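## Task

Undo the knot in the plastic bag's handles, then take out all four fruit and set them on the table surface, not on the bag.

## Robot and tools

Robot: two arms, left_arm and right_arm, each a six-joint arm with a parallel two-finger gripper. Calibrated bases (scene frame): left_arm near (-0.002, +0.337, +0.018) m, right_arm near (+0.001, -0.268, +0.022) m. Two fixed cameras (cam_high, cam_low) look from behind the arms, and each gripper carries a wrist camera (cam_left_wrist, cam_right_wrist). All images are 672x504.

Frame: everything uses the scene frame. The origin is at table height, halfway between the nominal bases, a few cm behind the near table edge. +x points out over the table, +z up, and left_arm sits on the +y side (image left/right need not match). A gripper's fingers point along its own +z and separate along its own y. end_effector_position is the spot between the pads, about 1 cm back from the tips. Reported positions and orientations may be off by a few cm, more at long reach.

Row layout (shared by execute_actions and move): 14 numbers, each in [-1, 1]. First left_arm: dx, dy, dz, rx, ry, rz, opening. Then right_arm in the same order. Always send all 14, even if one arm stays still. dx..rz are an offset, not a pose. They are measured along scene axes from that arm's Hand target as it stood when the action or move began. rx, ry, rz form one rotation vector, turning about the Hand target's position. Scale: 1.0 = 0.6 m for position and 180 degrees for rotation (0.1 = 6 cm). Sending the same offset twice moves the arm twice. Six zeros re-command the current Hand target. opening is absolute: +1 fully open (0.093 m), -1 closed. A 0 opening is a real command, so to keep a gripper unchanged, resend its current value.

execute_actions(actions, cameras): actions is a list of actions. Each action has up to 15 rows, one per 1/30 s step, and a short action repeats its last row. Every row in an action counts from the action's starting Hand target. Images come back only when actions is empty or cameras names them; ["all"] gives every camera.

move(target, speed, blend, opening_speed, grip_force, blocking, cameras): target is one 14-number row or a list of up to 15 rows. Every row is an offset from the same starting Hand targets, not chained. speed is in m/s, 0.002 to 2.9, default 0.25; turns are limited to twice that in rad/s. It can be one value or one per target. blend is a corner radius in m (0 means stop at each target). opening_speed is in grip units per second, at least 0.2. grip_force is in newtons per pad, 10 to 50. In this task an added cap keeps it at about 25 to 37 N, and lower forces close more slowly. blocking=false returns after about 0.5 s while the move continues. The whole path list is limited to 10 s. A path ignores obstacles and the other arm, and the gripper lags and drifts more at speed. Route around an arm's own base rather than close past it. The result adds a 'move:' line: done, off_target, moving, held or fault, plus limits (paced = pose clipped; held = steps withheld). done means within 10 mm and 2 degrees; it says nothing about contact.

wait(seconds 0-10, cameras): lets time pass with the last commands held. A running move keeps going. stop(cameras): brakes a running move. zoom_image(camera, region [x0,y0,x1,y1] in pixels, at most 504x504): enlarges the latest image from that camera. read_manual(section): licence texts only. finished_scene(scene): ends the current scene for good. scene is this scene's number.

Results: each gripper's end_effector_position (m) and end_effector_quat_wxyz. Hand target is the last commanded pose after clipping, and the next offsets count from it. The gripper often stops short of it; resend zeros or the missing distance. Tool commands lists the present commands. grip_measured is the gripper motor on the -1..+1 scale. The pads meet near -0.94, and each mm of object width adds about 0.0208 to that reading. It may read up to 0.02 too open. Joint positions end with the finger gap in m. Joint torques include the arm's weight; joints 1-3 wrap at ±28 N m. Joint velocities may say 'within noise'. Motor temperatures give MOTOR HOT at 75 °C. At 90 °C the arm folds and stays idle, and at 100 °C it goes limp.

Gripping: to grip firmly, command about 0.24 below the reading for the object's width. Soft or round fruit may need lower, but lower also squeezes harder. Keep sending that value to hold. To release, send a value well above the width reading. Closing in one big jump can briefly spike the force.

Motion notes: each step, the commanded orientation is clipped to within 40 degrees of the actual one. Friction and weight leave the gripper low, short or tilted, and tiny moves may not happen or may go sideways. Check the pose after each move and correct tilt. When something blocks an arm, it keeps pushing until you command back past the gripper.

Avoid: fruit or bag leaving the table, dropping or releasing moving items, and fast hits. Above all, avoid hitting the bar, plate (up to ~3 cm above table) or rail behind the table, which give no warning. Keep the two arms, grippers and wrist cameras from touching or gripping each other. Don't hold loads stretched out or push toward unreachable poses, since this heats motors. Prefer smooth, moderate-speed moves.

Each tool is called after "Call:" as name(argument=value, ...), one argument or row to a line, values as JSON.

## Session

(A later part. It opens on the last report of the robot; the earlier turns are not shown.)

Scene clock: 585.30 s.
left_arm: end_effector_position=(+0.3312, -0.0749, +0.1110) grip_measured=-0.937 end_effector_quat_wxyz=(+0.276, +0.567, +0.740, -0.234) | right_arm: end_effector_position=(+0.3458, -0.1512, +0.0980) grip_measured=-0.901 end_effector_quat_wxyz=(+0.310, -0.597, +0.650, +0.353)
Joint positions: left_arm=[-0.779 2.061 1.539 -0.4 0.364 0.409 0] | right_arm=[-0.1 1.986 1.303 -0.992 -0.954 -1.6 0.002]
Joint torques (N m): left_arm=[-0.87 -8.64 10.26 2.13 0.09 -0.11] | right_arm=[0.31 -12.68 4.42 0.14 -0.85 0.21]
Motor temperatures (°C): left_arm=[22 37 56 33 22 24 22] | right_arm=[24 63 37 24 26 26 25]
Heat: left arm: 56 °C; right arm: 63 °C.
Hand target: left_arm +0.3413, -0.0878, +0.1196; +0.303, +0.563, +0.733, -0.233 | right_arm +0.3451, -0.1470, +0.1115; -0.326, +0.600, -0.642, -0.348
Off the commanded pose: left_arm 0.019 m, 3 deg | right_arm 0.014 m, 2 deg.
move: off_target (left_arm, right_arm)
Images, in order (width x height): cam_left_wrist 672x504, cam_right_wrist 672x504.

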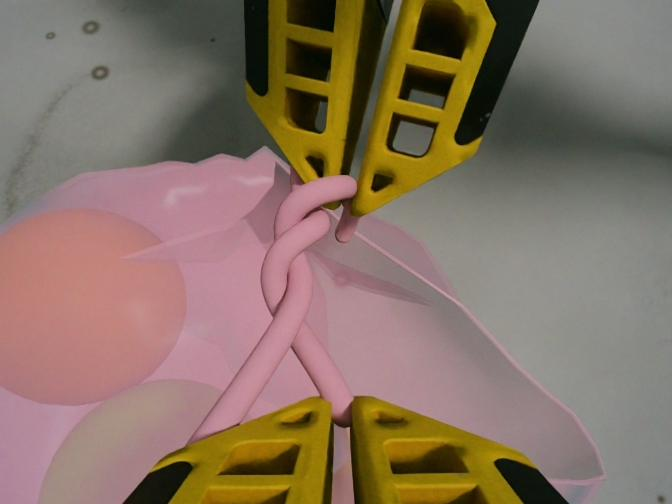

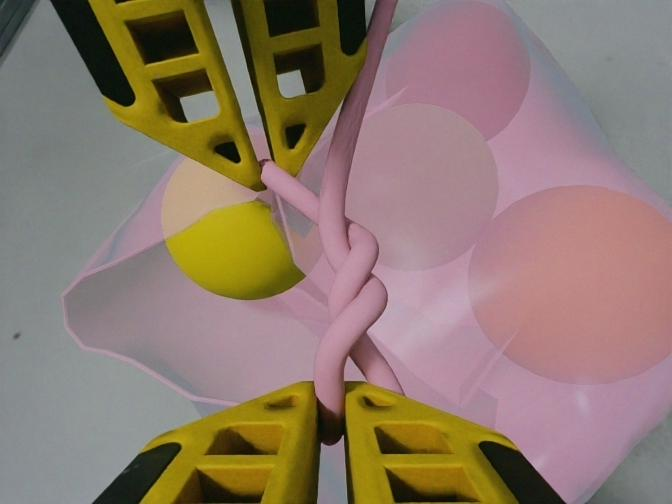

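Call:
move(
  target=[-0.01, 0.075, 0.0, 0, 0, 0, -1.0, 0, -0.05, 0, 0, 0, 0, -1.0],
  speed=0.05,
  cameras=["cam_left_wrist", "cam_right_wrist"],
)

Scene clock: 591.17 s.
left_arm: end_effector_position=(+0.3333, -0.0398, +0.1048) grip_measured=-0.938 end_effector_quat_wxyz=(+0.277, +0.559, +0.748, -0.224) | right_arm: end_effector_position=(+0.3400, -0.1754, +0.1046) grip_measured=-0.901 end_effector_quat_wxyz=(+0.317, -0.597, +0.647, +0.353)
Joint positions: left_arm=[-0.724 1.983 1.409 -0.363 0.369 0.44 0] | right_arm=[-0.174 1.986 1.323 -1.106 -0.954 -1.728 0.002]
Joint torques (N m): left_arm=[0.13 -11.41 6.37 2.01 0.54 0.17] | right_arm=[-0.73 -9.39 7.65 -0.22 -0.74 0.05]
Motor temperatures (°C): left_arm=[22 38 56 34 22 24 22] | right_arm=[24 63 37 24 26 26 25]
Heat: left arm: 56 °C; right arm: 63 °C.
Hand target: left_arm +0.3354, -0.0428, +0.1195; +0.302, +0.563, +0.733, -0.233 | right_arm +0.3451, -0.1770, +0.1115; -0.326, +0.600, -0.642, -0.348
Off the commanded pose: left_arm 0.015 m, 4 deg | right_arm 0.009 m, 1 deg.
move: off_target (left_arm)
Images, in order (width x height): cam_left_wrist 672x504, cam_right_wrist 672x504.

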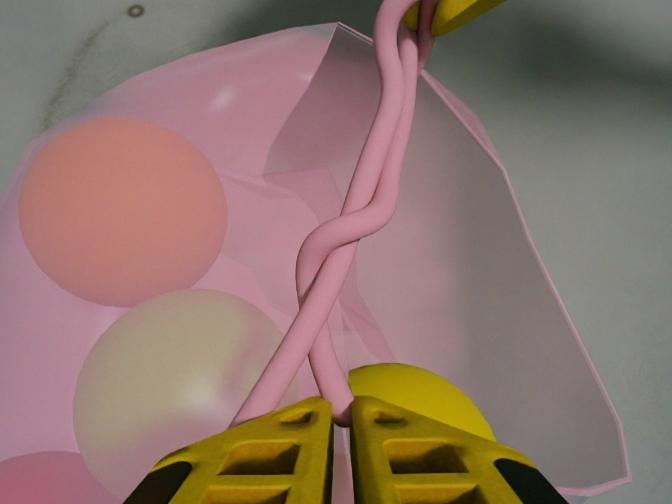

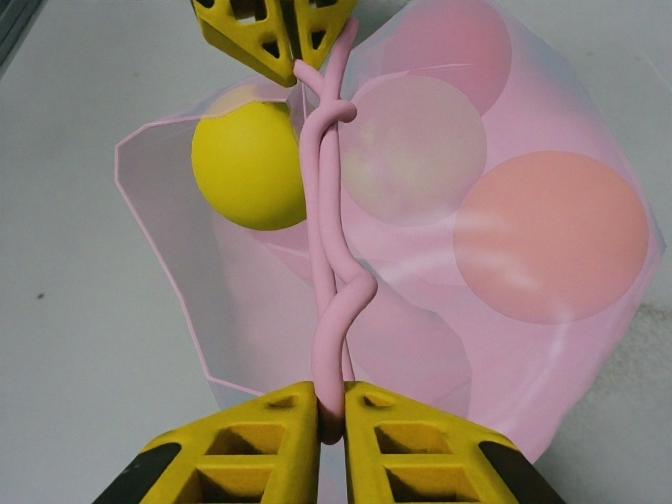

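Call:
move(
  target=[0.0, 0.0667, 0.0, 0, 0, 0, -1.0, 0, -0.05, 0, 0, 0, 0, -1.0],
  speed=0.05,
  cameras=["cam_left_wrist", "cam_right_wrist"],
)

Scene clock: 595.93 s.
left_arm: end_effector_position=(+0.3341, -0.0003, +0.1064) grip_measured=-0.938 end_effector_quat_wxyz=(+0.279, +0.559, +0.748, -0.225) | right_arm: end_effector_position=(+0.3423, -0.2036, +0.1137) grip_measured=-0.901 end_effector_quat_wxyz=(+0.331, -0.597, +0.642, +0.349)
Joint positions: left_arm=[-0.645 1.895 1.296 -0.36 0.417 0.508 0] | right_arm=[-0.259 2.014 1.39 -1.237 -0.954 -1.87 0.002]
Joint torques (N m): left_arm=[0.18 -10.61 6.3 1.94 0.59 0.17] | right_arm=[-0.84 -7.84 7.43 -0.36 -0.5 0.02]
Motor temperatures (°C): left_arm=[22 40 55 34 22 24 22] | right_arm=[24 62 37 24 26 26 25]
Heat: left arm: 55 °C; right arm: 62 °C.
Hand target: left_arm +0.3353, -0.0029, +0.1196; +0.302, +0.563, +0.733, -0.233 | right_arm +0.3451, -0.2071, +0.1115; -0.326, +0.600, -0.642, -0.348
Off the commanded pose: left_arm 0.013 m, 3 deg | right_arm 0.005 m, 1 deg.
move: off_target (left_arm)
Images, in order (width x height): cam_left_wrist 672x504, cam_right_wrist 672x504.

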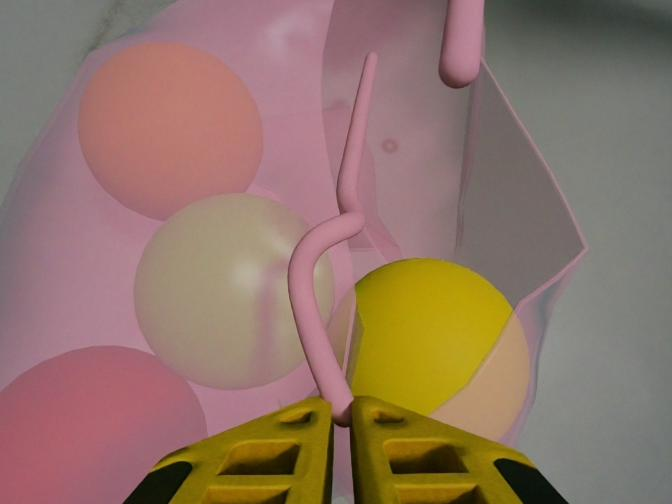

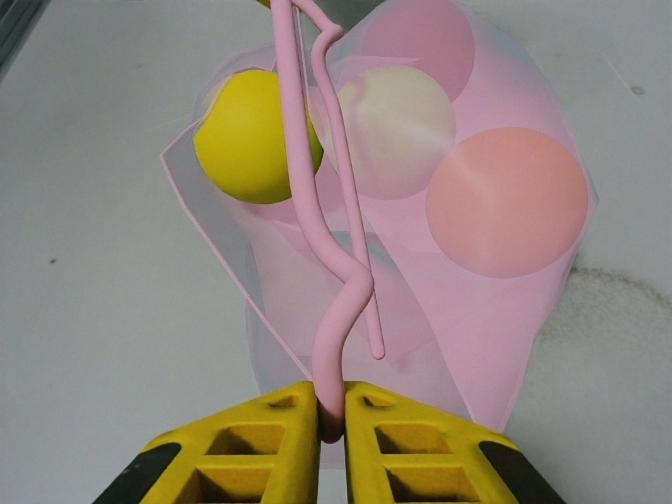

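Call:
move(
  target=[0.0, 0.1333, 0.0333, 0, 0, 0, -1.0, 0, 0, 0.0, 0, 0, 0, -1.0],
  speed=0.08,
  cameras=["all"],
)

Scene clock: 606.83 s.
left_arm: end_effector_position=(+0.3478, +0.0723, +0.1387) grip_measured=-0.938 end_effector_quat_wxyz=(+0.317, +0.559, +0.733, -0.222) | right_arm: end_effector_position=(+0.3420, -0.2036, +0.1138) grip_measured=-0.901 end_effector_quat_wxyz=(+0.331, -0.597, +0.642, +0.349)
Joint positions: left_arm=[-0.456 1.73 1.195 -0.419 0.528 0.68 0] | right_arm=[-0.259 2.014 1.39 -1.239 -0.954 -1.871 0.002]
Joint torques (N m): left_arm=[0.13 -9.18 6.5 1.09 0.68 0.14] | right_arm=[-0.73 -7.64 7.49 -0.4 -0.51 0]
Motor temperatures (°C): left_arm=[22 41 52 33 22 24 22] | right_arm=[24 60 37 24 26 26 25]
Heat: left arm: 52 °C; right arm: 60 °C.
Hand target: left_arm +0.3353, +0.0771, +0.1396; +0.302, +0.563, +0.733, -0.233 | right_arm +0.3451, -0.2071, +0.1115; -0.326, +0.600, -0.643, -0.348
Off the commanded pose: left_arm 0.013 m, 2 deg | right_arm 0.005 m, 1 deg.
move: off_target (left_arm)

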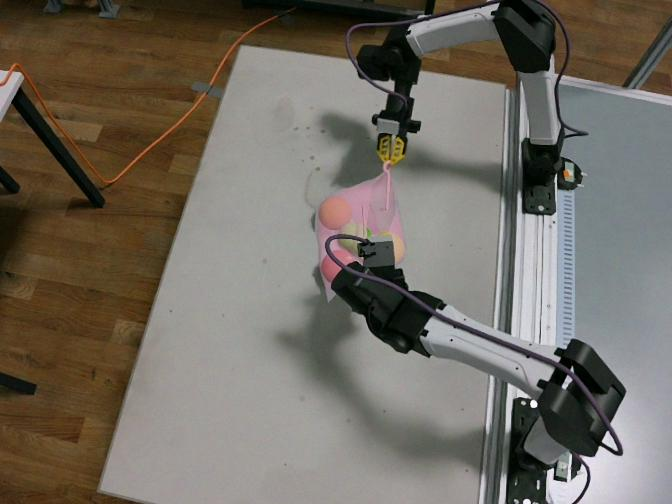

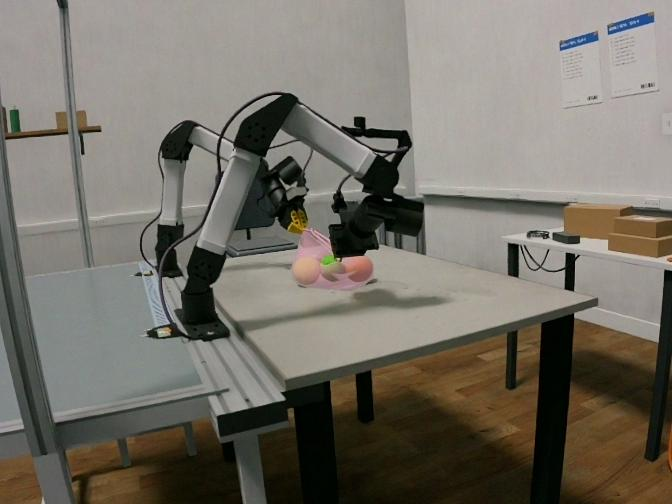

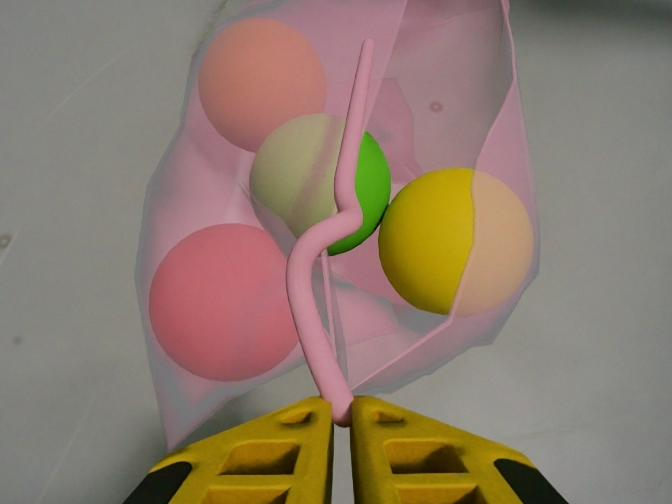

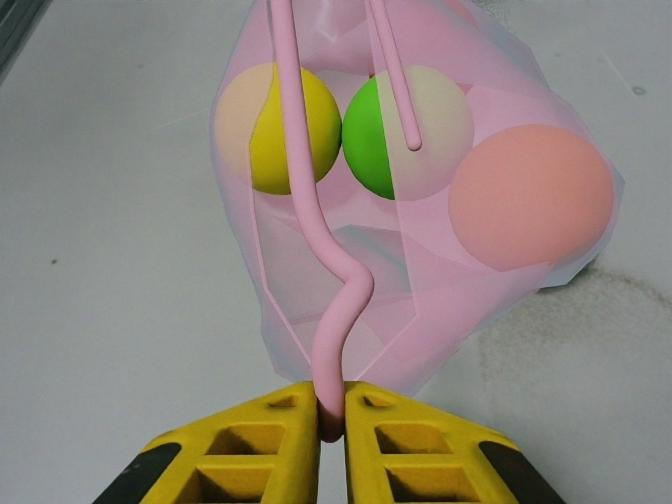

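Call:
move(
  target=[0.0, 0.06, 0.0, 0, 0, 0.467, -1.0, 0, 0.02, 0.0, 0.0073, 0.4228, -0.2661, -1.0],
  speed=0.15,
  cameras=["all"],
)

Scene clock: 637.57 s.
left_arm: end_effector_position=(+0.3356, +0.1092, +0.1369) grip_measured=-0.938 end_effector_quat_wxyz=(+0.380, -0.069, +0.922, +0.008) | right_arm: end_effector_position=(+0.3421, -0.1983, +0.1147) grip_measured=-0.901 end_effector_quat_wxyz=(-0.014, +0.026, +0.875, +0.484)
Joint positions: left_arm=[-0.839 1.669 1.131 -0.496 -0.616 -0.812 0] | right_arm=[-0.245 2.014 1.39 -1.235 -0.962 -0.297 0.002]
Joint torques (N m): left_arm=[-0.65 -5.82 9.85 0.93 -0.89 -0.14] | right_arm=[0.42 -7.88 5.85 -0.09 -0.73 0.21]
Motor temperatures (°C): left_arm=[22 41 50 32 22 24 22] | right_arm=[24 57 37 24 26 26 25]
Heat: left arm: 50 °C; right arm: 57 °C.
Hand target: left_arm +0.3354, +0.1131, +0.1396; +0.381, -0.072, +0.921, +0.029 | right_arm +0.3451, -0.1950, +0.1115; -0.017, +0.029, +0.872, +0.489
Off the commanded pose: left_arm 0.005 m, 3 deg | right_arm 0.005 m, 1 deg.
move: off_target (left_arm)

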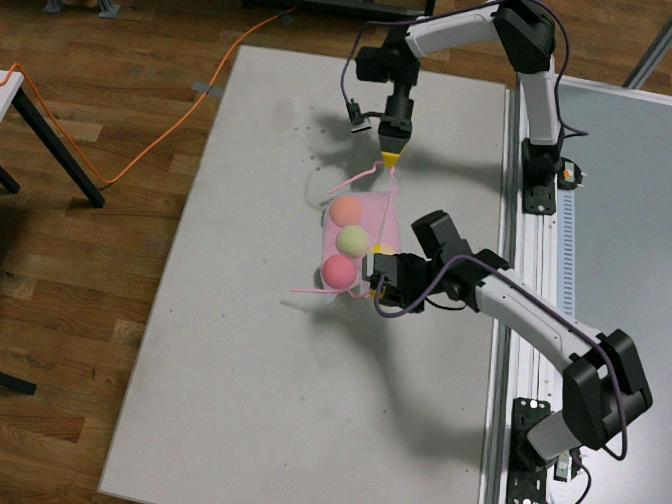

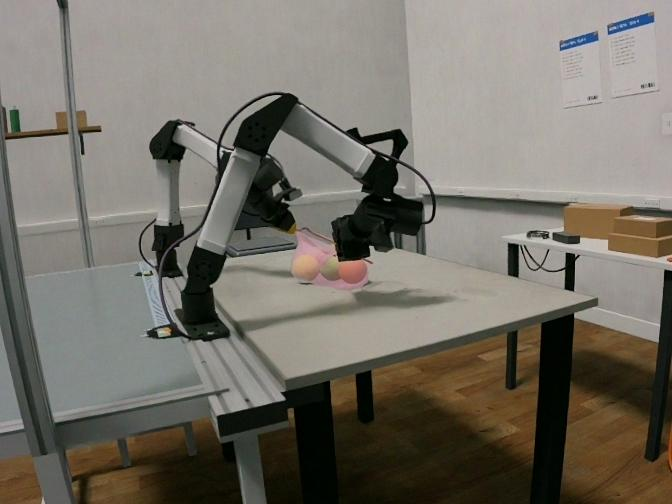

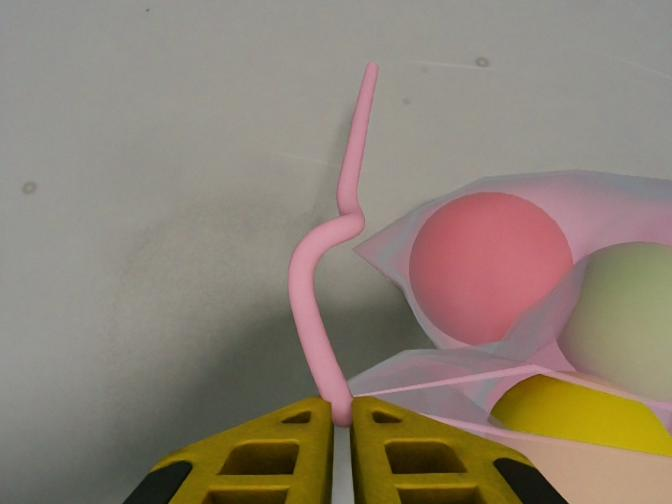

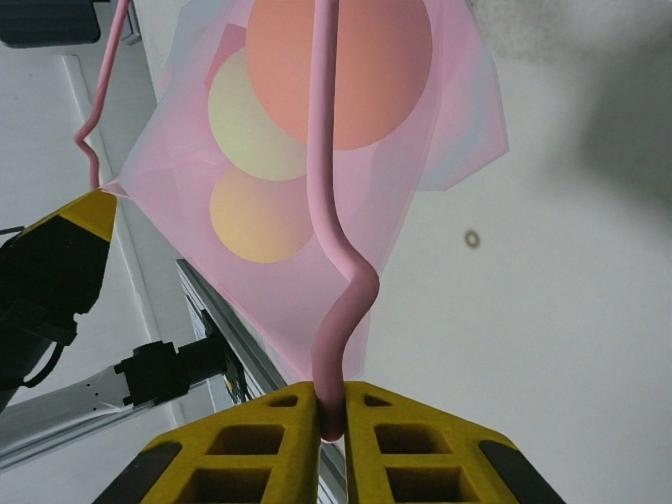

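Call:
move(
  target=[0.0, 0.0, -0.19, 0, 0, 0, -1.0, 0, 0.0417, -0.1333, 0, 0, 0, -1.0],
  speed=0.1,
  cameras=["cam_left_wrist", "cam_right_wrist"],
)

Scene clock: 652.33 s.
left_arm: end_effector_position=(+0.3332, +0.1113, +0.0283) grip_measured=-0.938 end_effector_quat_wxyz=(+0.370, -0.065, +0.927, +0.028) | right_arm: end_effector_position=(+0.3485, -0.1745, +0.0368) grip_measured=-0.901 end_effector_quat_wxyz=(-0.007, +0.023, +0.876, +0.482)
Joint positions: left_arm=[-0.839 1.893 0.932 -0.123 -0.626 -0.816 0] | right_arm=[-0.179 2.135 1.235 -0.846 -0.976 -0.181 0.002]
Joint torques (N m): left_arm=[-0.42 -6.48 4.98 1.64 -0.76 -0.07] | right_arm=[0.42 -8.42 3.85 0.03 -0.8 0.21]
Motor temperatures (°C): left_arm=[22 38 52 31 23 24 22] | right_arm=[24 56 37 24 26 26 25]
Heat: left arm: 52 °C; right arm: 56 °C.
Hand target: left_arm +0.3353, +0.1133, +0.0255; +0.381, -0.072, +0.921, +0.030 | right_arm +0.3451, -0.1700, +0.0315; -0.017, +0.029, +0.872, +0.489
Off the commanded pose: left_arm 0.004 m, 2 deg | right_arm 0.008 m, 2 deg.
move: done
Images, in order (width x height): cam_left_wrist 672x504, cam_right_wrist 672x504.

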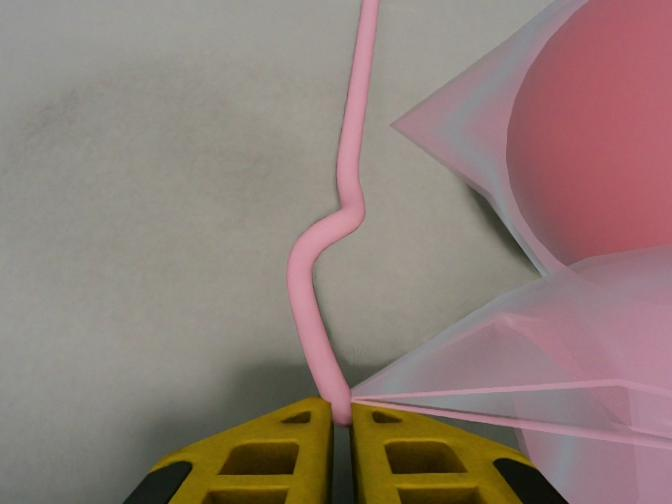

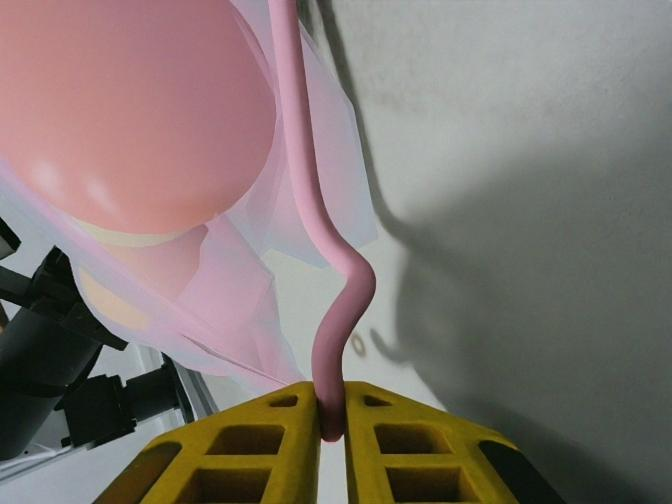

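Call:
move(
  target=[
    [0, 0, 0, 0, 0, 0, -0.55, 0, 0, 0, 0, 0, 0, -0.65],
    [-0.0917, -0.0133, 0.0967, 0, 0, 0, -0.55, 0, -0.1133, 0.0717, 0, 0, 0, -0.65],
  ],
  speed=0.1,
  opening_speed=0.5,
  cameras=["all"],
)

Scene clock: 661.77 s.
left_arm: end_effector_position=(+0.2801, +0.1046, +0.0728) grip_measured=-0.552 end_effector_quat_wxyz=(+0.374, -0.068, +0.925, +0.026) | right_arm: end_effector_position=(+0.3446, -0.2357, +0.0779) grip_measured=-0.652 end_effector_quat_wxyz=(-0.008, +0.032, +0.869, +0.494)
Joint positions: left_arm=[-0.99 1.71 0.922 -0.393 -0.696 -0.992 0.019] | right_arm=[-0.356 2.151 1.418 -1.264 -0.95 -0.466 0.014]
Joint torques (N m): left_arm=[-0.85 -7.73 8.39 0.72 -0.82 -0.11] | right_arm=[-0.49 -8.29 7.16 -0.6 -0.41 -0.02]
Motor temperatures (°C): left_arm=[22 38 51 32 23 24 22] | right_arm=[24 56 37 24 26 26 25]
Heat: left arm: 51 °C; right arm: 56 °C.
Hand target: left_arm +0.2803, +0.1053, +0.0835; +0.381, -0.072, +0.921, +0.030 | right_arm +0.3452, -0.2381, +0.0745; -0.016, +0.029, +0.872, +0.489
Off the commanded pose: left_arm 0.011 m, 1 deg | right_arm 0.004 m, 1 deg.
move: off_target (left_arm)

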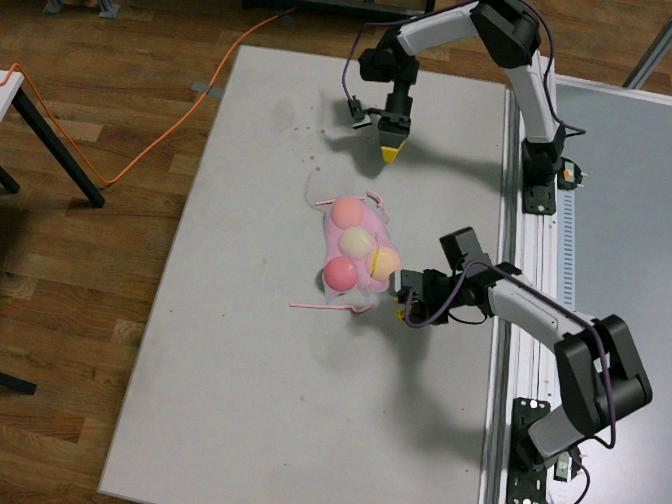

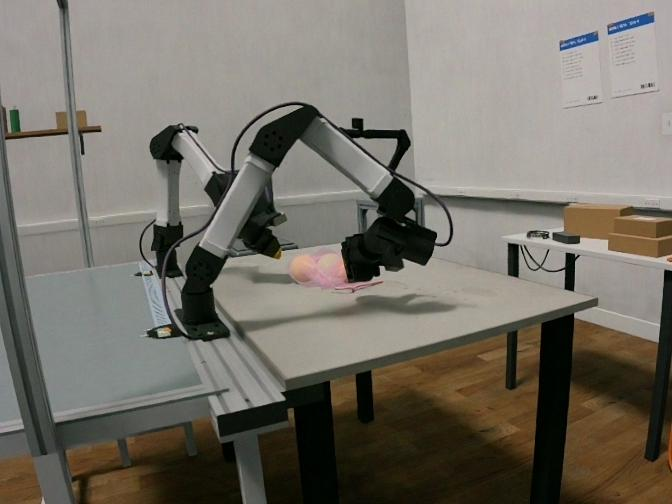

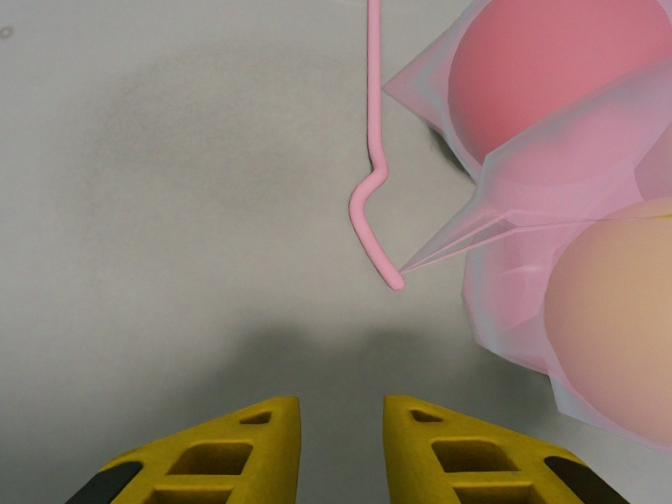

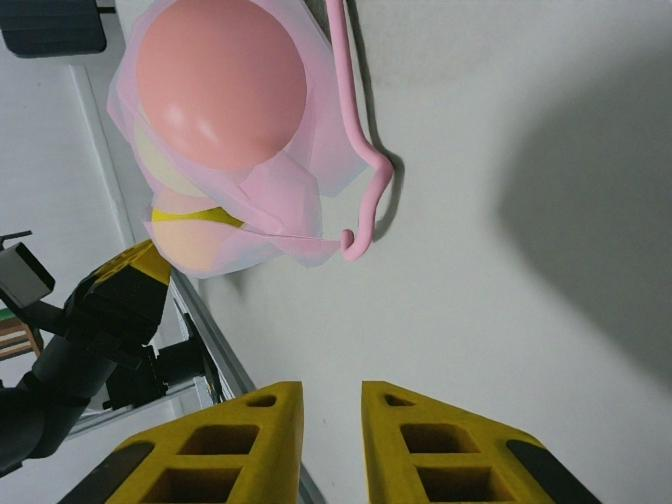

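Call:
move(
  target=[
    [0.0, 0.06, 0.12, 0, 0, 0, -0.5, -0.0753, 0.0, 0.1592, -0.3258, -0.0072, -0.0112, -0.5],
    [0.0428, 0.1578, 0.2108, 0, 0, -0.467, -0.5, -0.0753, 0.2968, 0.1692, -0.3258, -0.0072, -0.0112, -0.5],
  ],
  speed=0.2,
  blend=0.03,
  cameras=["cam_left_wrist", "cam_right_wrist"],
)

Scene clock: 676.03 s.
left_arm: end_effector_position=(+0.3082, +0.2011, +0.2044) grip_measured=-0.502 end_effector_quat_wxyz=(+0.306, +0.562, +0.736, -0.219) | right_arm: end_effector_position=(+0.2985, -0.0629, +0.1755) grip_measured=-0.502 end_effector_quat_wxyz=(+0.018, +0.041, +0.999, +0.005)
Joint positions: left_arm=[-0.098 1.474 1.245 -0.975 0.687 1.078 0.021] | right_arm=[0.586 1.895 1.775 -1.422 0.035 0.711 0.021]
Joint torques (N m): left_arm=[0.2 -4.38 9.91 0.66 0.88 0.14] | right_arm=[0.36 -7.41 8.73 0.12 0.14 0.2]
Motor temperatures (°C): left_arm=[22 36 51 31 22 24 22] | right_arm=[24 57 37 24 26 26 25]
Heat: left arm: 51 °C; right arm: 57 °C.
Hand target: left_arm +0.3059, +0.2000, +0.2100; +0.303, +0.563, +0.733, -0.233 | right_arm +0.2999, -0.0599, +0.1760; +0.017, +0.042, +0.999, +0.000
Off the commanded pose: left_arm 0.006 m, 2 deg | right_arm 0.003 m, 1 deg.
move: done
Images, in order (width x height): cam_left_wrist 672x504, cam_right_wrist 672x504.

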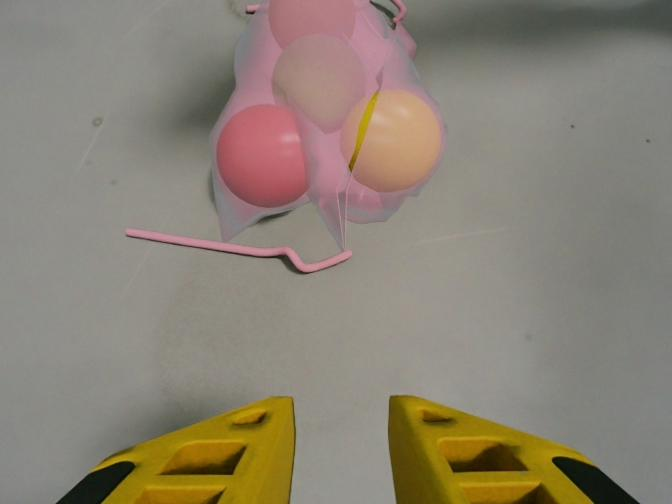

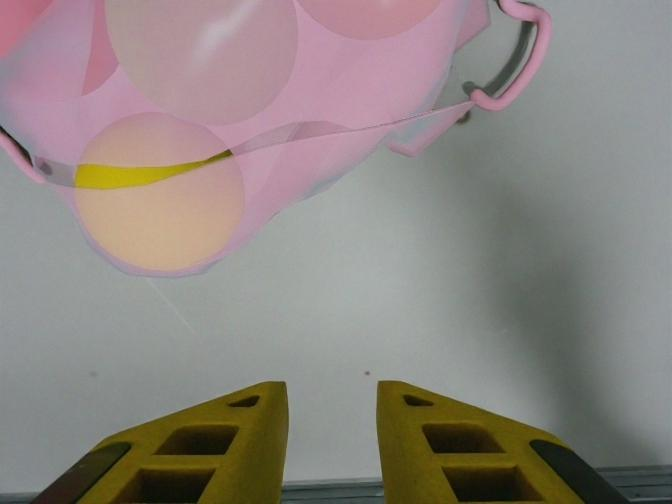

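Call:
move(
  target=[0, 0, 0, 0, 0, 0, -0.5, 0.0383, 0.1333, -0.02, 0, 0, 0.5, -0.5],
  speed=0.2,
  cameras=["cam_right_wrist"],
)

Scene clock: 700.43 s.
left_arm: end_effector_position=(+0.3081, +0.2012, +0.2043) grip_measured=-0.502 end_effector_quat_wxyz=(+0.305, +0.563, +0.736, -0.219) | right_arm: end_effector_position=(+0.3259, +0.0138, +0.1671) grip_measured=-0.502 end_effector_quat_wxyz=(+0.019, -0.668, +0.744, +0.006)
Joint positions: left_arm=[-0.098 1.474 1.245 -0.976 0.687 1.079 0.021] | right_arm=[0.681 2.213 2.212 -1.539 0.008 -0.74 0.021]
Joint torques (N m): left_arm=[0.13 -4.41 9.81 0.68 0.88 0.17] | right_arm=[0.57 -9.52 8.34 0.17 -0.16 0.02]
Motor temperatures (°C): left_arm=[22 34 51 30 23 24 22] | right_arm=[24 55 39 24 25 26 25]
Heat: left arm: 51 °C; right arm: 55 °C.
Hand target: left_arm +0.3059, +0.2000, +0.2100; +0.303, +0.563, +0.733, -0.233 | right_arm +0.3230, +0.0200, +0.1642; +0.012, -0.676, +0.736, +0.012
Off the commanded pose: left_arm 0.006 m, 2 deg | right_arm 0.008 m, 2 deg.
move: done
Images, in order (width x height): cam_right_wrist 672x504.

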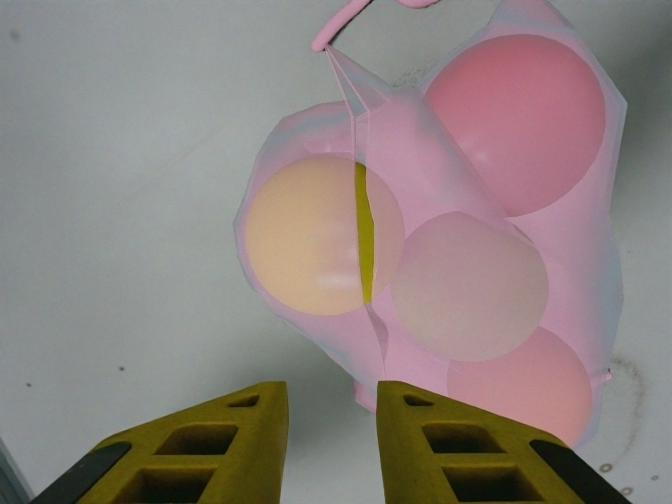

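Call:
move(
  target=[0, 0, 0, 0, 0, 0, -0.5, -0.015, 0, -0.0983, 0, 0, 0, -0.5],
  speed=0.15,
  cameras=["cam_right_wrist"],
)

Scene clock: 710.37 s.
left_arm: end_effector_position=(+0.3081, +0.2012, +0.2043) grip_measured=-0.502 end_effector_quat_wxyz=(+0.305, +0.563, +0.736, -0.219) | right_arm: end_effector_position=(+0.3170, +0.0144, +0.0997) grip_measured=-0.502 end_effector_quat_wxyz=(-0.002, -0.673, +0.740, +0.007)
Joint positions: left_arm=[-0.098 1.474 1.245 -0.976 0.687 1.079 0.021] | right_arm=[0.693 2.198 1.918 -1.303 0.007 -0.74 0.021]
Joint torques (N m): left_arm=[0.31 -4.41 9.87 0.67 0.88 0.19] | right_arm=[0.68 -13.55 4.45 0.38 -0.15 0.12]
Motor temperatures (°C): left_arm=[22 33 51 30 23 24 22] | right_arm=[24 57 40 24 25 26 25]
Heat: left arm: 51 °C; right arm: 57 °C.
Hand target: left_arm +0.3059, +0.2000, +0.2100; +0.303, +0.563, +0.733, -0.233 | right_arm +0.3139, +0.0201, +0.1051; +0.012, -0.676, +0.736, +0.012
Off the commanded pose: left_arm 0.006 m, 2 deg | right_arm 0.008 m, 2 deg.
move: done
Images, in order (width x height): cam_right_wrist 672x504.

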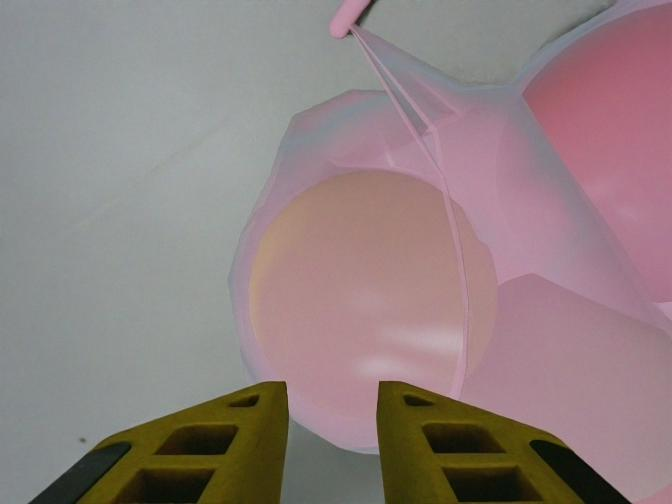

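Call:
move(
  target=[
    [0, 0, 0, 0, 0, 0, -0.5, 0.0, 0, 0.0167, 0, 0, 0, -0.5],
    [0, 0, 0, 0, 0, 0, -0.5, 0.0192, 0.01, 0.0167, 0, 0, 0, -0.5],
    [0, 0, 0, 0, 0, 0, -0.5, 0.0192, 0.01, -0.02, 0, 0, 0, -0.5],
  ],
  speed=0.1,
  cameras=["cam_right_wrist"],
)

Scene clock: 733.43 s.
left_arm: end_effector_position=(+0.3081, +0.2012, +0.2043) grip_measured=-0.502 end_effector_quat_wxyz=(+0.305, +0.563, +0.736, -0.219) | right_arm: end_effector_position=(+0.3261, +0.0225, +0.1035) grip_measured=-0.502 end_effector_quat_wxyz=(+0.017, -0.673, +0.740, +0.007)
Joint positions: left_arm=[-0.098 1.474 1.245 -0.976 0.687 1.079 0.021] | right_arm=[0.693 2.211 1.953 -1.287 0.007 -0.74 0.021]
Joint torques (N m): left_arm=[0.21 -4.41 9.88 0.66 0.88 0.17] | right_arm=[-0.1 -10.26 5.2 0.44 -0.12 0.03]
Motor temperatures (°C): left_arm=[22 32 51 29 23 24 22] | right_arm=[24 61 37 24 25 26 24]
Heat: left arm: 51 °C; right arm: 61 °C.
Hand target: left_arm +0.3059, +0.2000, +0.2100; +0.303, +0.563, +0.733, -0.233 | right_arm +0.3254, +0.0260, +0.0931; +0.012, -0.676, +0.736, +0.012
Off the commanded pose: left_arm 0.006 m, 2 deg | right_arm 0.011 m, 1 deg.
move: off_target (right_arm)
Images, in order (width x height): cam_right_wrist 672x504.

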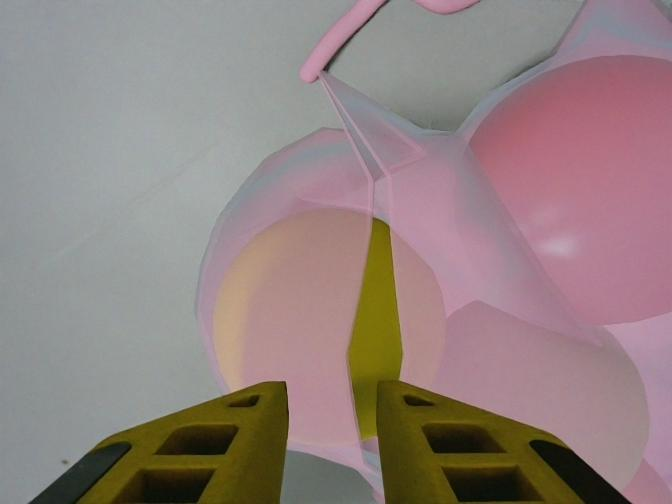

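Call:
move(
  target=[
    [0, 0, 0, 0, 0, 0, -0.5, -0.0083, -0.0083, -0.0167, 0, 0, 0, -0.5],
  ],
  speed=0.08,
  cameras=["cam_right_wrist"],
)

Scene clock: 740.87 s.
left_arm: end_effector_position=(+0.3081, +0.2012, +0.2043) grip_measured=-0.502 end_effector_quat_wxyz=(+0.305, +0.563, +0.736, -0.219) | right_arm: end_effector_position=(+0.3201, +0.0245, +0.0935) grip_measured=-0.502 end_effector_quat_wxyz=(+0.017, -0.673, +0.739, +0.020)
Joint positions: left_arm=[-0.098 1.474 1.245 -0.976 0.687 1.079 0.021] | right_arm=[0.695 2.198 1.892 -1.238 -0.019 -0.74 0.021]
Joint torques (N m): left_arm=[0.18 -4.41 9.88 0.67 0.88 0.17] | right_arm=[-0.42 -11.18 3.49 0.53 0.09 0.03]
Motor temperatures (°C): left_arm=[22 32 51 29 23 24 22] | right_arm=[24 61 37 24 25 26 24]
Heat: left arm: 51 °C; right arm: 61 °C.
Hand target: left_arm +0.3059, +0.2000, +0.2100; +0.303, +0.563, +0.733, -0.233 | right_arm +0.3204, +0.0211, +0.0831; +0.012, -0.676, +0.736, +0.012
Off the commanded pose: left_arm 0.006 m, 2 deg | right_arm 0.011 m, 1 deg.
move: off_target (right_arm)
Images, in order (width x height): cam_right_wrist 672x504.

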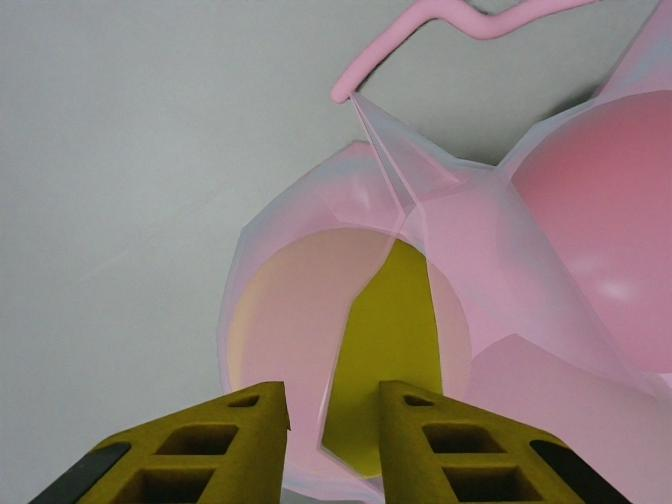

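Call:
move(
  target=[
    [0, 0, 0, 0, 0, 0, -0.5, 0, 0, 0, 0, 0, 0, -1.0],
  ],
  speed=0.05,
  opening_speed=0.4,
  cameras=["cam_right_wrist"],
)

Scene clock: 745.00 s.
left_arm: end_effector_position=(+0.3081, +0.2012, +0.2043) grip_measured=-0.502 end_effector_quat_wxyz=(+0.305, +0.563, +0.736, -0.219) | right_arm: end_effector_position=(+0.3189, +0.0223, +0.0906) grip_measured=-0.982 end_effector_quat_wxyz=(+0.015, -0.673, +0.739, +0.018)
Joint positions: left_arm=[-0.098 1.474 1.245 -0.976 0.687 1.079 0.021] | right_arm=[0.694 2.193 1.873 -1.229 -0.016 -0.74 0]
Joint torques (N m): left_arm=[0.17 -4.42 9.84 0.67 0.87 0.17] | right_arm=[-0.29 -10.8 5.14 0.4 0.07 0.04]
Motor temperatures (°C): left_arm=[22 32 51 29 23 24 22] | right_arm=[24 61 37 24 25 26 24]
Heat: left arm: 51 °C; right arm: 61 °C.
Hand target: left_arm +0.3059, +0.2000, +0.2100; +0.303, +0.563, +0.733, -0.233 | right_arm +0.3205, +0.0211, +0.0832; +0.012, -0.676, +0.736, +0.012
Off the commanded pose: left_arm 0.006 m, 2 deg | right_arm 0.008 m, 1 deg.
move: done
Images, in order (width x height): cam_right_wrist 672x504.

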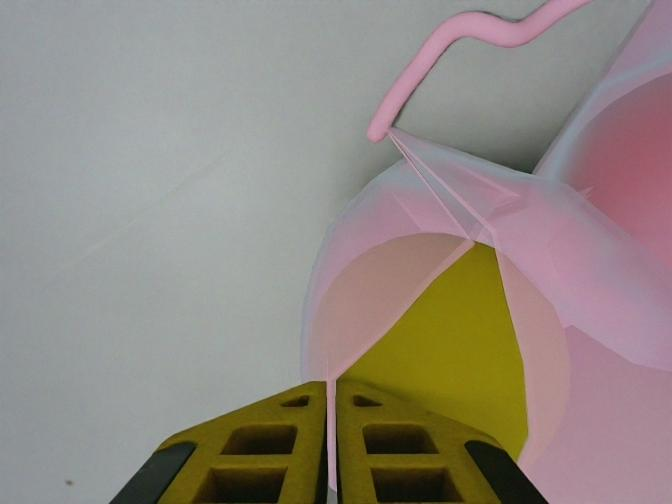

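Call:
move(
  target=[
    [0, 0, 0, 0, 0, 0, -0.5, -0.01, 0, 0.075, 0, 0, 0, -1.0],
  ],
  speed=0.1,
  cameras=["cam_right_wrist"],
)

Scene clock: 751.03 s.
left_arm: end_effector_position=(+0.3081, +0.2012, +0.2043) grip_measured=-0.502 end_effector_quat_wxyz=(+0.305, +0.563, +0.736, -0.219) | right_arm: end_effector_position=(+0.3144, +0.0169, +0.1149) grip_measured=-0.982 end_effector_quat_wxyz=(-0.001, -0.673, +0.739, +0.017)
Joint positions: left_arm=[-0.098 1.474 1.245 -0.976 0.687 1.079 0.021] | right_arm=[0.694 2.193 1.97 -1.357 -0.013 -0.74 0]
Joint torques (N m): left_arm=[0.29 -4.41 9.84 0.67 0.87 0.17] | right_arm=[0.7 -12.79 8.4 0.09 0.03 0.18]
Motor temperatures (°C): left_arm=[22 32 52 29 23 24 22] | right_arm=[24 61 37 24 25 26 25]
Heat: left arm: 52 °C; right arm: 61 °C.
Hand target: left_arm +0.3059, +0.2000, +0.2100; +0.303, +0.563, +0.733, -0.233 | right_arm +0.3145, +0.0211, +0.1282; +0.012, -0.676, +0.736, +0.012
Off the commanded pose: left_arm 0.006 m, 2 deg | right_arm 0.014 m, 2 deg.
move: off_target (right_arm)
Images, in order (width x height): cam_right_wrist 672x504.

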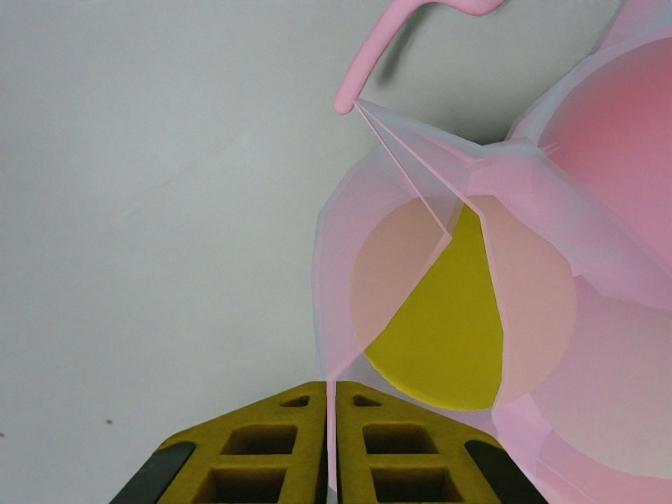

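Call:
move(
  target=[
    [0, 0, 0, 0, 0, 0, -0.5, -0.0917, 0, 0.01, 0, 0, 0, -1.0],
    [0, 0, 0, 0, 0, 0, -0.5, -0.125, 0, -0.1, 0, 0, 0, -1.0],
  ],
  speed=0.12,
  blend=0.02,
  cameras=["cam_right_wrist", "cam_left_wrist"],
)

Scene clock: 755.80 s.
left_arm: end_effector_position=(+0.3081, +0.2012, +0.2043) grip_measured=-0.502 end_effector_quat_wxyz=(+0.305, +0.563, +0.736, -0.219) | right_arm: end_effector_position=(+0.2386, +0.0171, +0.0565) grip_measured=-0.982 end_effector_quat_wxyz=(-0.012, -0.677, +0.736, +0.014)
Joint positions: left_arm=[-0.098 1.474 1.245 -0.976 0.687 1.079 0.021] | right_arm=[0.83 2.034 1.486 -1.053 -0.011 -0.613 0]
Joint torques (N m): left_arm=[0.16 -4.4 9.83 0.65 0.87 0.19] | right_arm=[0.57 -13.39 4.94 0.31 0.05 0.24]
Motor temperatures (°C): left_arm=[22 32 52 29 23 24 22] | right_arm=[24 62 37 24 25 26 25]
Heat: left arm: 52 °C; right arm: 62 °C.
Hand target: left_arm +0.3059, +0.2000, +0.2100; +0.303, +0.563, +0.733, -0.233 | right_arm +0.2395, +0.0210, +0.0682; -0.012, +0.676, -0.737, -0.012
Off the commanded pose: left_arm 0.006 m, 2 deg | right_arm 0.012 m, 3 deg.
move: off_target (right_arm)
Images, in order (width x height): cam_left_wrist 672x504, cam_right_wrist 672x504.

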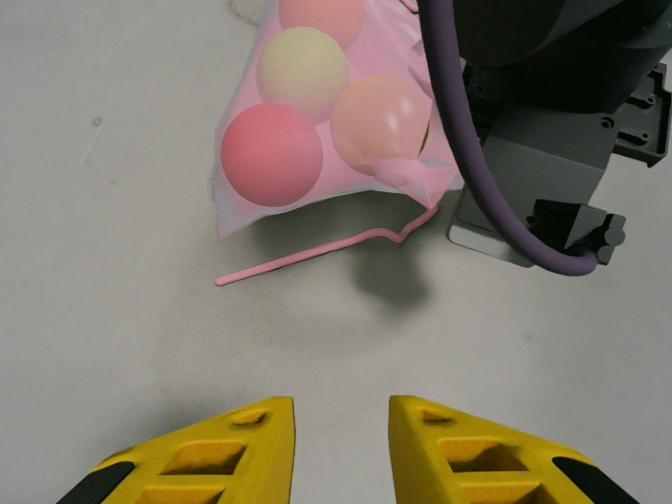

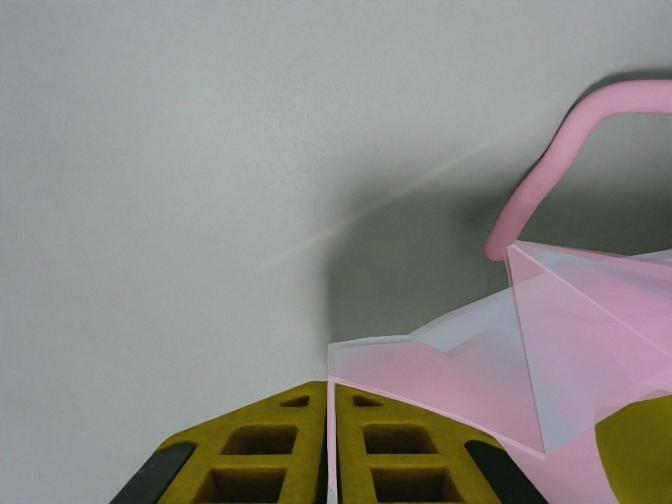

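Call:
move(
  target=[
    [0, 0, 0, 0, 0, 0, -0.5, 0.0, 0, -0.02, 0, 0, 0, -1.0],
    [0, 0, 0, 0, 0, 0, -0.5, 0.0, 0, -0.02, 0, 0, 0, -0.55],
    [0, 0, 0, 0, 0, 0, -0.5, 0.0, -0.02, 0.18, 0, 0, 0, -0.55],
  ],
  speed=0.12,
  opening_speed=0.5,
  cameras=["cam_right_wrist", "cam_left_wrist"],
)

Scene clock: 763.57 s.
left_arm: end_effector_position=(+0.3081, +0.2012, +0.2043) grip_measured=-0.502 end_effector_quat_wxyz=(+0.305, +0.563, +0.736, -0.219) | right_arm: end_effector_position=(+0.2356, +0.0104, +0.1579) grip_measured=-0.552 end_effector_quat_wxyz=(-0.011, -0.677, +0.736, +0.014)
Joint positions: left_arm=[-0.098 1.474 1.245 -0.976 0.687 1.079 0.021] | right_arm=[0.83 1.96 1.786 -1.425 -0.01 -0.613 0.019]
Joint torques (N m): left_arm=[0.21 -4.41 9.83 0.68 0.89 0.16] | right_arm=[-0.87 -12.31 8.29 0.08 0.06 0.04]
Motor temperatures (°C): left_arm=[22 31 52 29 23 24 22] | right_arm=[24 64 37 24 25 26 25]
Heat: left arm: 52 °C; right arm: 64 °C.
Hand target: left_arm +0.3059, +0.2000, +0.2100; +0.303, +0.563, +0.733, -0.233 | right_arm +0.2395, +0.0090, +0.1761; -0.012, +0.676, -0.736, -0.012
Off the commanded pose: left_arm 0.006 m, 2 deg | right_arm 0.019 m, 3 deg.
move: off_target (right_arm)
Images, in order (width x height): cam_left_wrist 672x504, cam_right_wrist 672x504.

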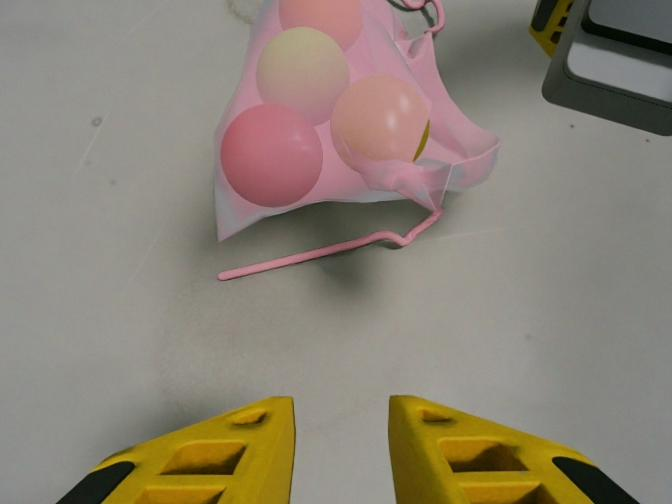

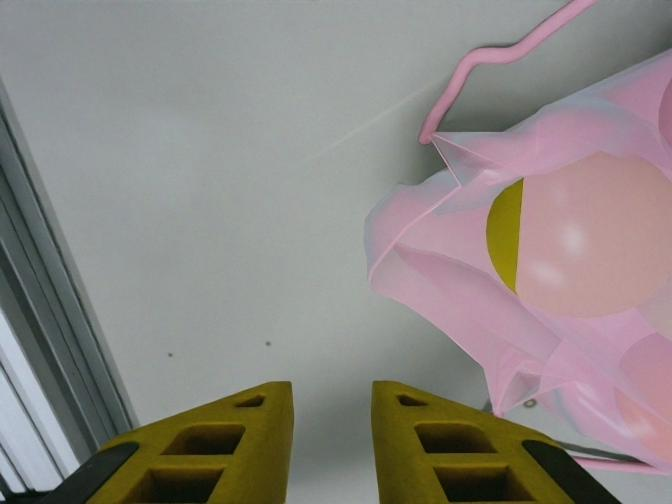

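Call:
move(
  target=[
    [0, 0, 0, 0, 0, 0, -0.5, 0.1525, -0.0017, -0.01, 0, 0, 0, -0.5],
    [0, 0, 0, 0, 0, 0, -0.5, 0.1525, -0.0017, -0.0933, 0, 0, 0, -0.5],
  ],
  speed=0.2,
  blend=0.02,
  cameras=["cam_right_wrist"],
)

Scene clock: 770.77 s.
left_arm: end_effector_position=(+0.3081, +0.2012, +0.2043) grip_measured=-0.502 end_effector_quat_wxyz=(+0.305, +0.563, +0.736, -0.219) | right_arm: end_effector_position=(+0.3287, +0.0070, +0.1258) grip_measured=-0.502 end_effector_quat_wxyz=(+0.011, -0.673, +0.740, +0.015)
Joint positions: left_arm=[-0.098 1.474 1.245 -0.976 0.687 1.079 0.021] | right_arm=[0.656 2.187 2.005 -1.373 -0.009 -0.776 0.021]
Joint torques (N m): left_arm=[0.14 -4.42 9.85 0.66 0.86 0.18] | right_arm=[-0.39 -10.85 5.34 0.41 -0.01 0.03]
Motor temperatures (°C): left_arm=[22 31 52 29 23 24 22] | right_arm=[24 66 38 24 25 26 25]
Heat: left arm: 52 °C; right arm: 66 °C.
Hand target: left_arm +0.3059, +0.2000, +0.2100; +0.303, +0.563, +0.733, -0.233 | right_arm +0.3310, +0.0081, +0.1201; +0.012, -0.676, +0.736, +0.012
Off the commanded pose: left_arm 0.006 m, 2 deg | right_arm 0.006 m, 1 deg.
move: done
Images, in order (width x height): cam_right_wrist 672x504.

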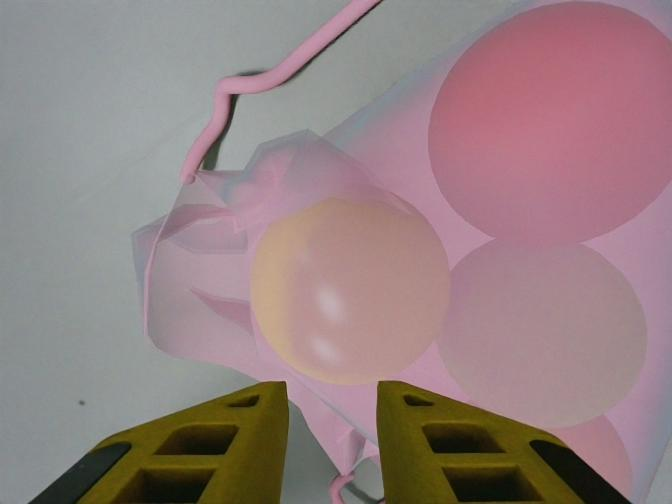

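Call:
move(
  target=[
    [0, 0, 0, 0, 0, 0, -0.5, 0.0067, -0.0117, -0.0367, 0, 0, 0, -0.5],
  ],
  speed=0.1,
  cameras=["cam_right_wrist"],
)

Scene clock: 780.07 s.
left_arm: end_effector_position=(+0.3081, +0.2012, +0.2043) grip_measured=-0.502 end_effector_quat_wxyz=(+0.305, +0.563, +0.736, -0.219) | right_arm: end_effector_position=(+0.3329, +0.0020, +0.1023) grip_measured=-0.502 end_effector_quat_wxyz=(+0.011, -0.674, +0.739, +0.014)
Joint positions: left_arm=[-0.098 1.474 1.245 -0.976 0.687 1.079 0.021] | right_arm=[0.64 2.187 1.912 -1.282 -0.009 -0.795 0.021]
Joint torques (N m): left_arm=[0.2 -4.44 9.89 0.68 0.87 0.17] | right_arm=[-0.64 -11.25 5.23 0.44 0.04 0.04]
Motor temperatures (°C): left_arm=[22 31 52 29 23 24 22] | right_arm=[24 64 38 24 25 26 24]
Heat: left arm: 52 °C; right arm: 64 °C.
Hand target: left_arm +0.3059, +0.2000, +0.2100; +0.303, +0.563, +0.733, -0.233 | right_arm +0.3350, +0.0011, +0.0981; +0.012, -0.676, +0.736, +0.012
Off the commanded pose: left_arm 0.006 m, 2 deg | right_arm 0.005 m, 1 deg.
move: done
Images, in order (width x height): cam_right_wrist 672x504.

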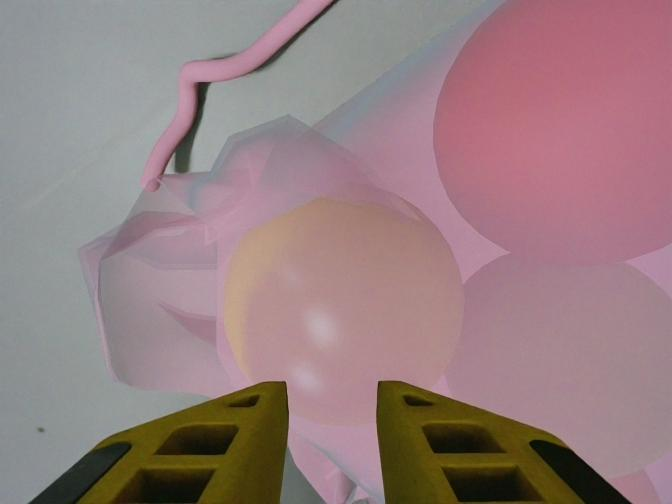

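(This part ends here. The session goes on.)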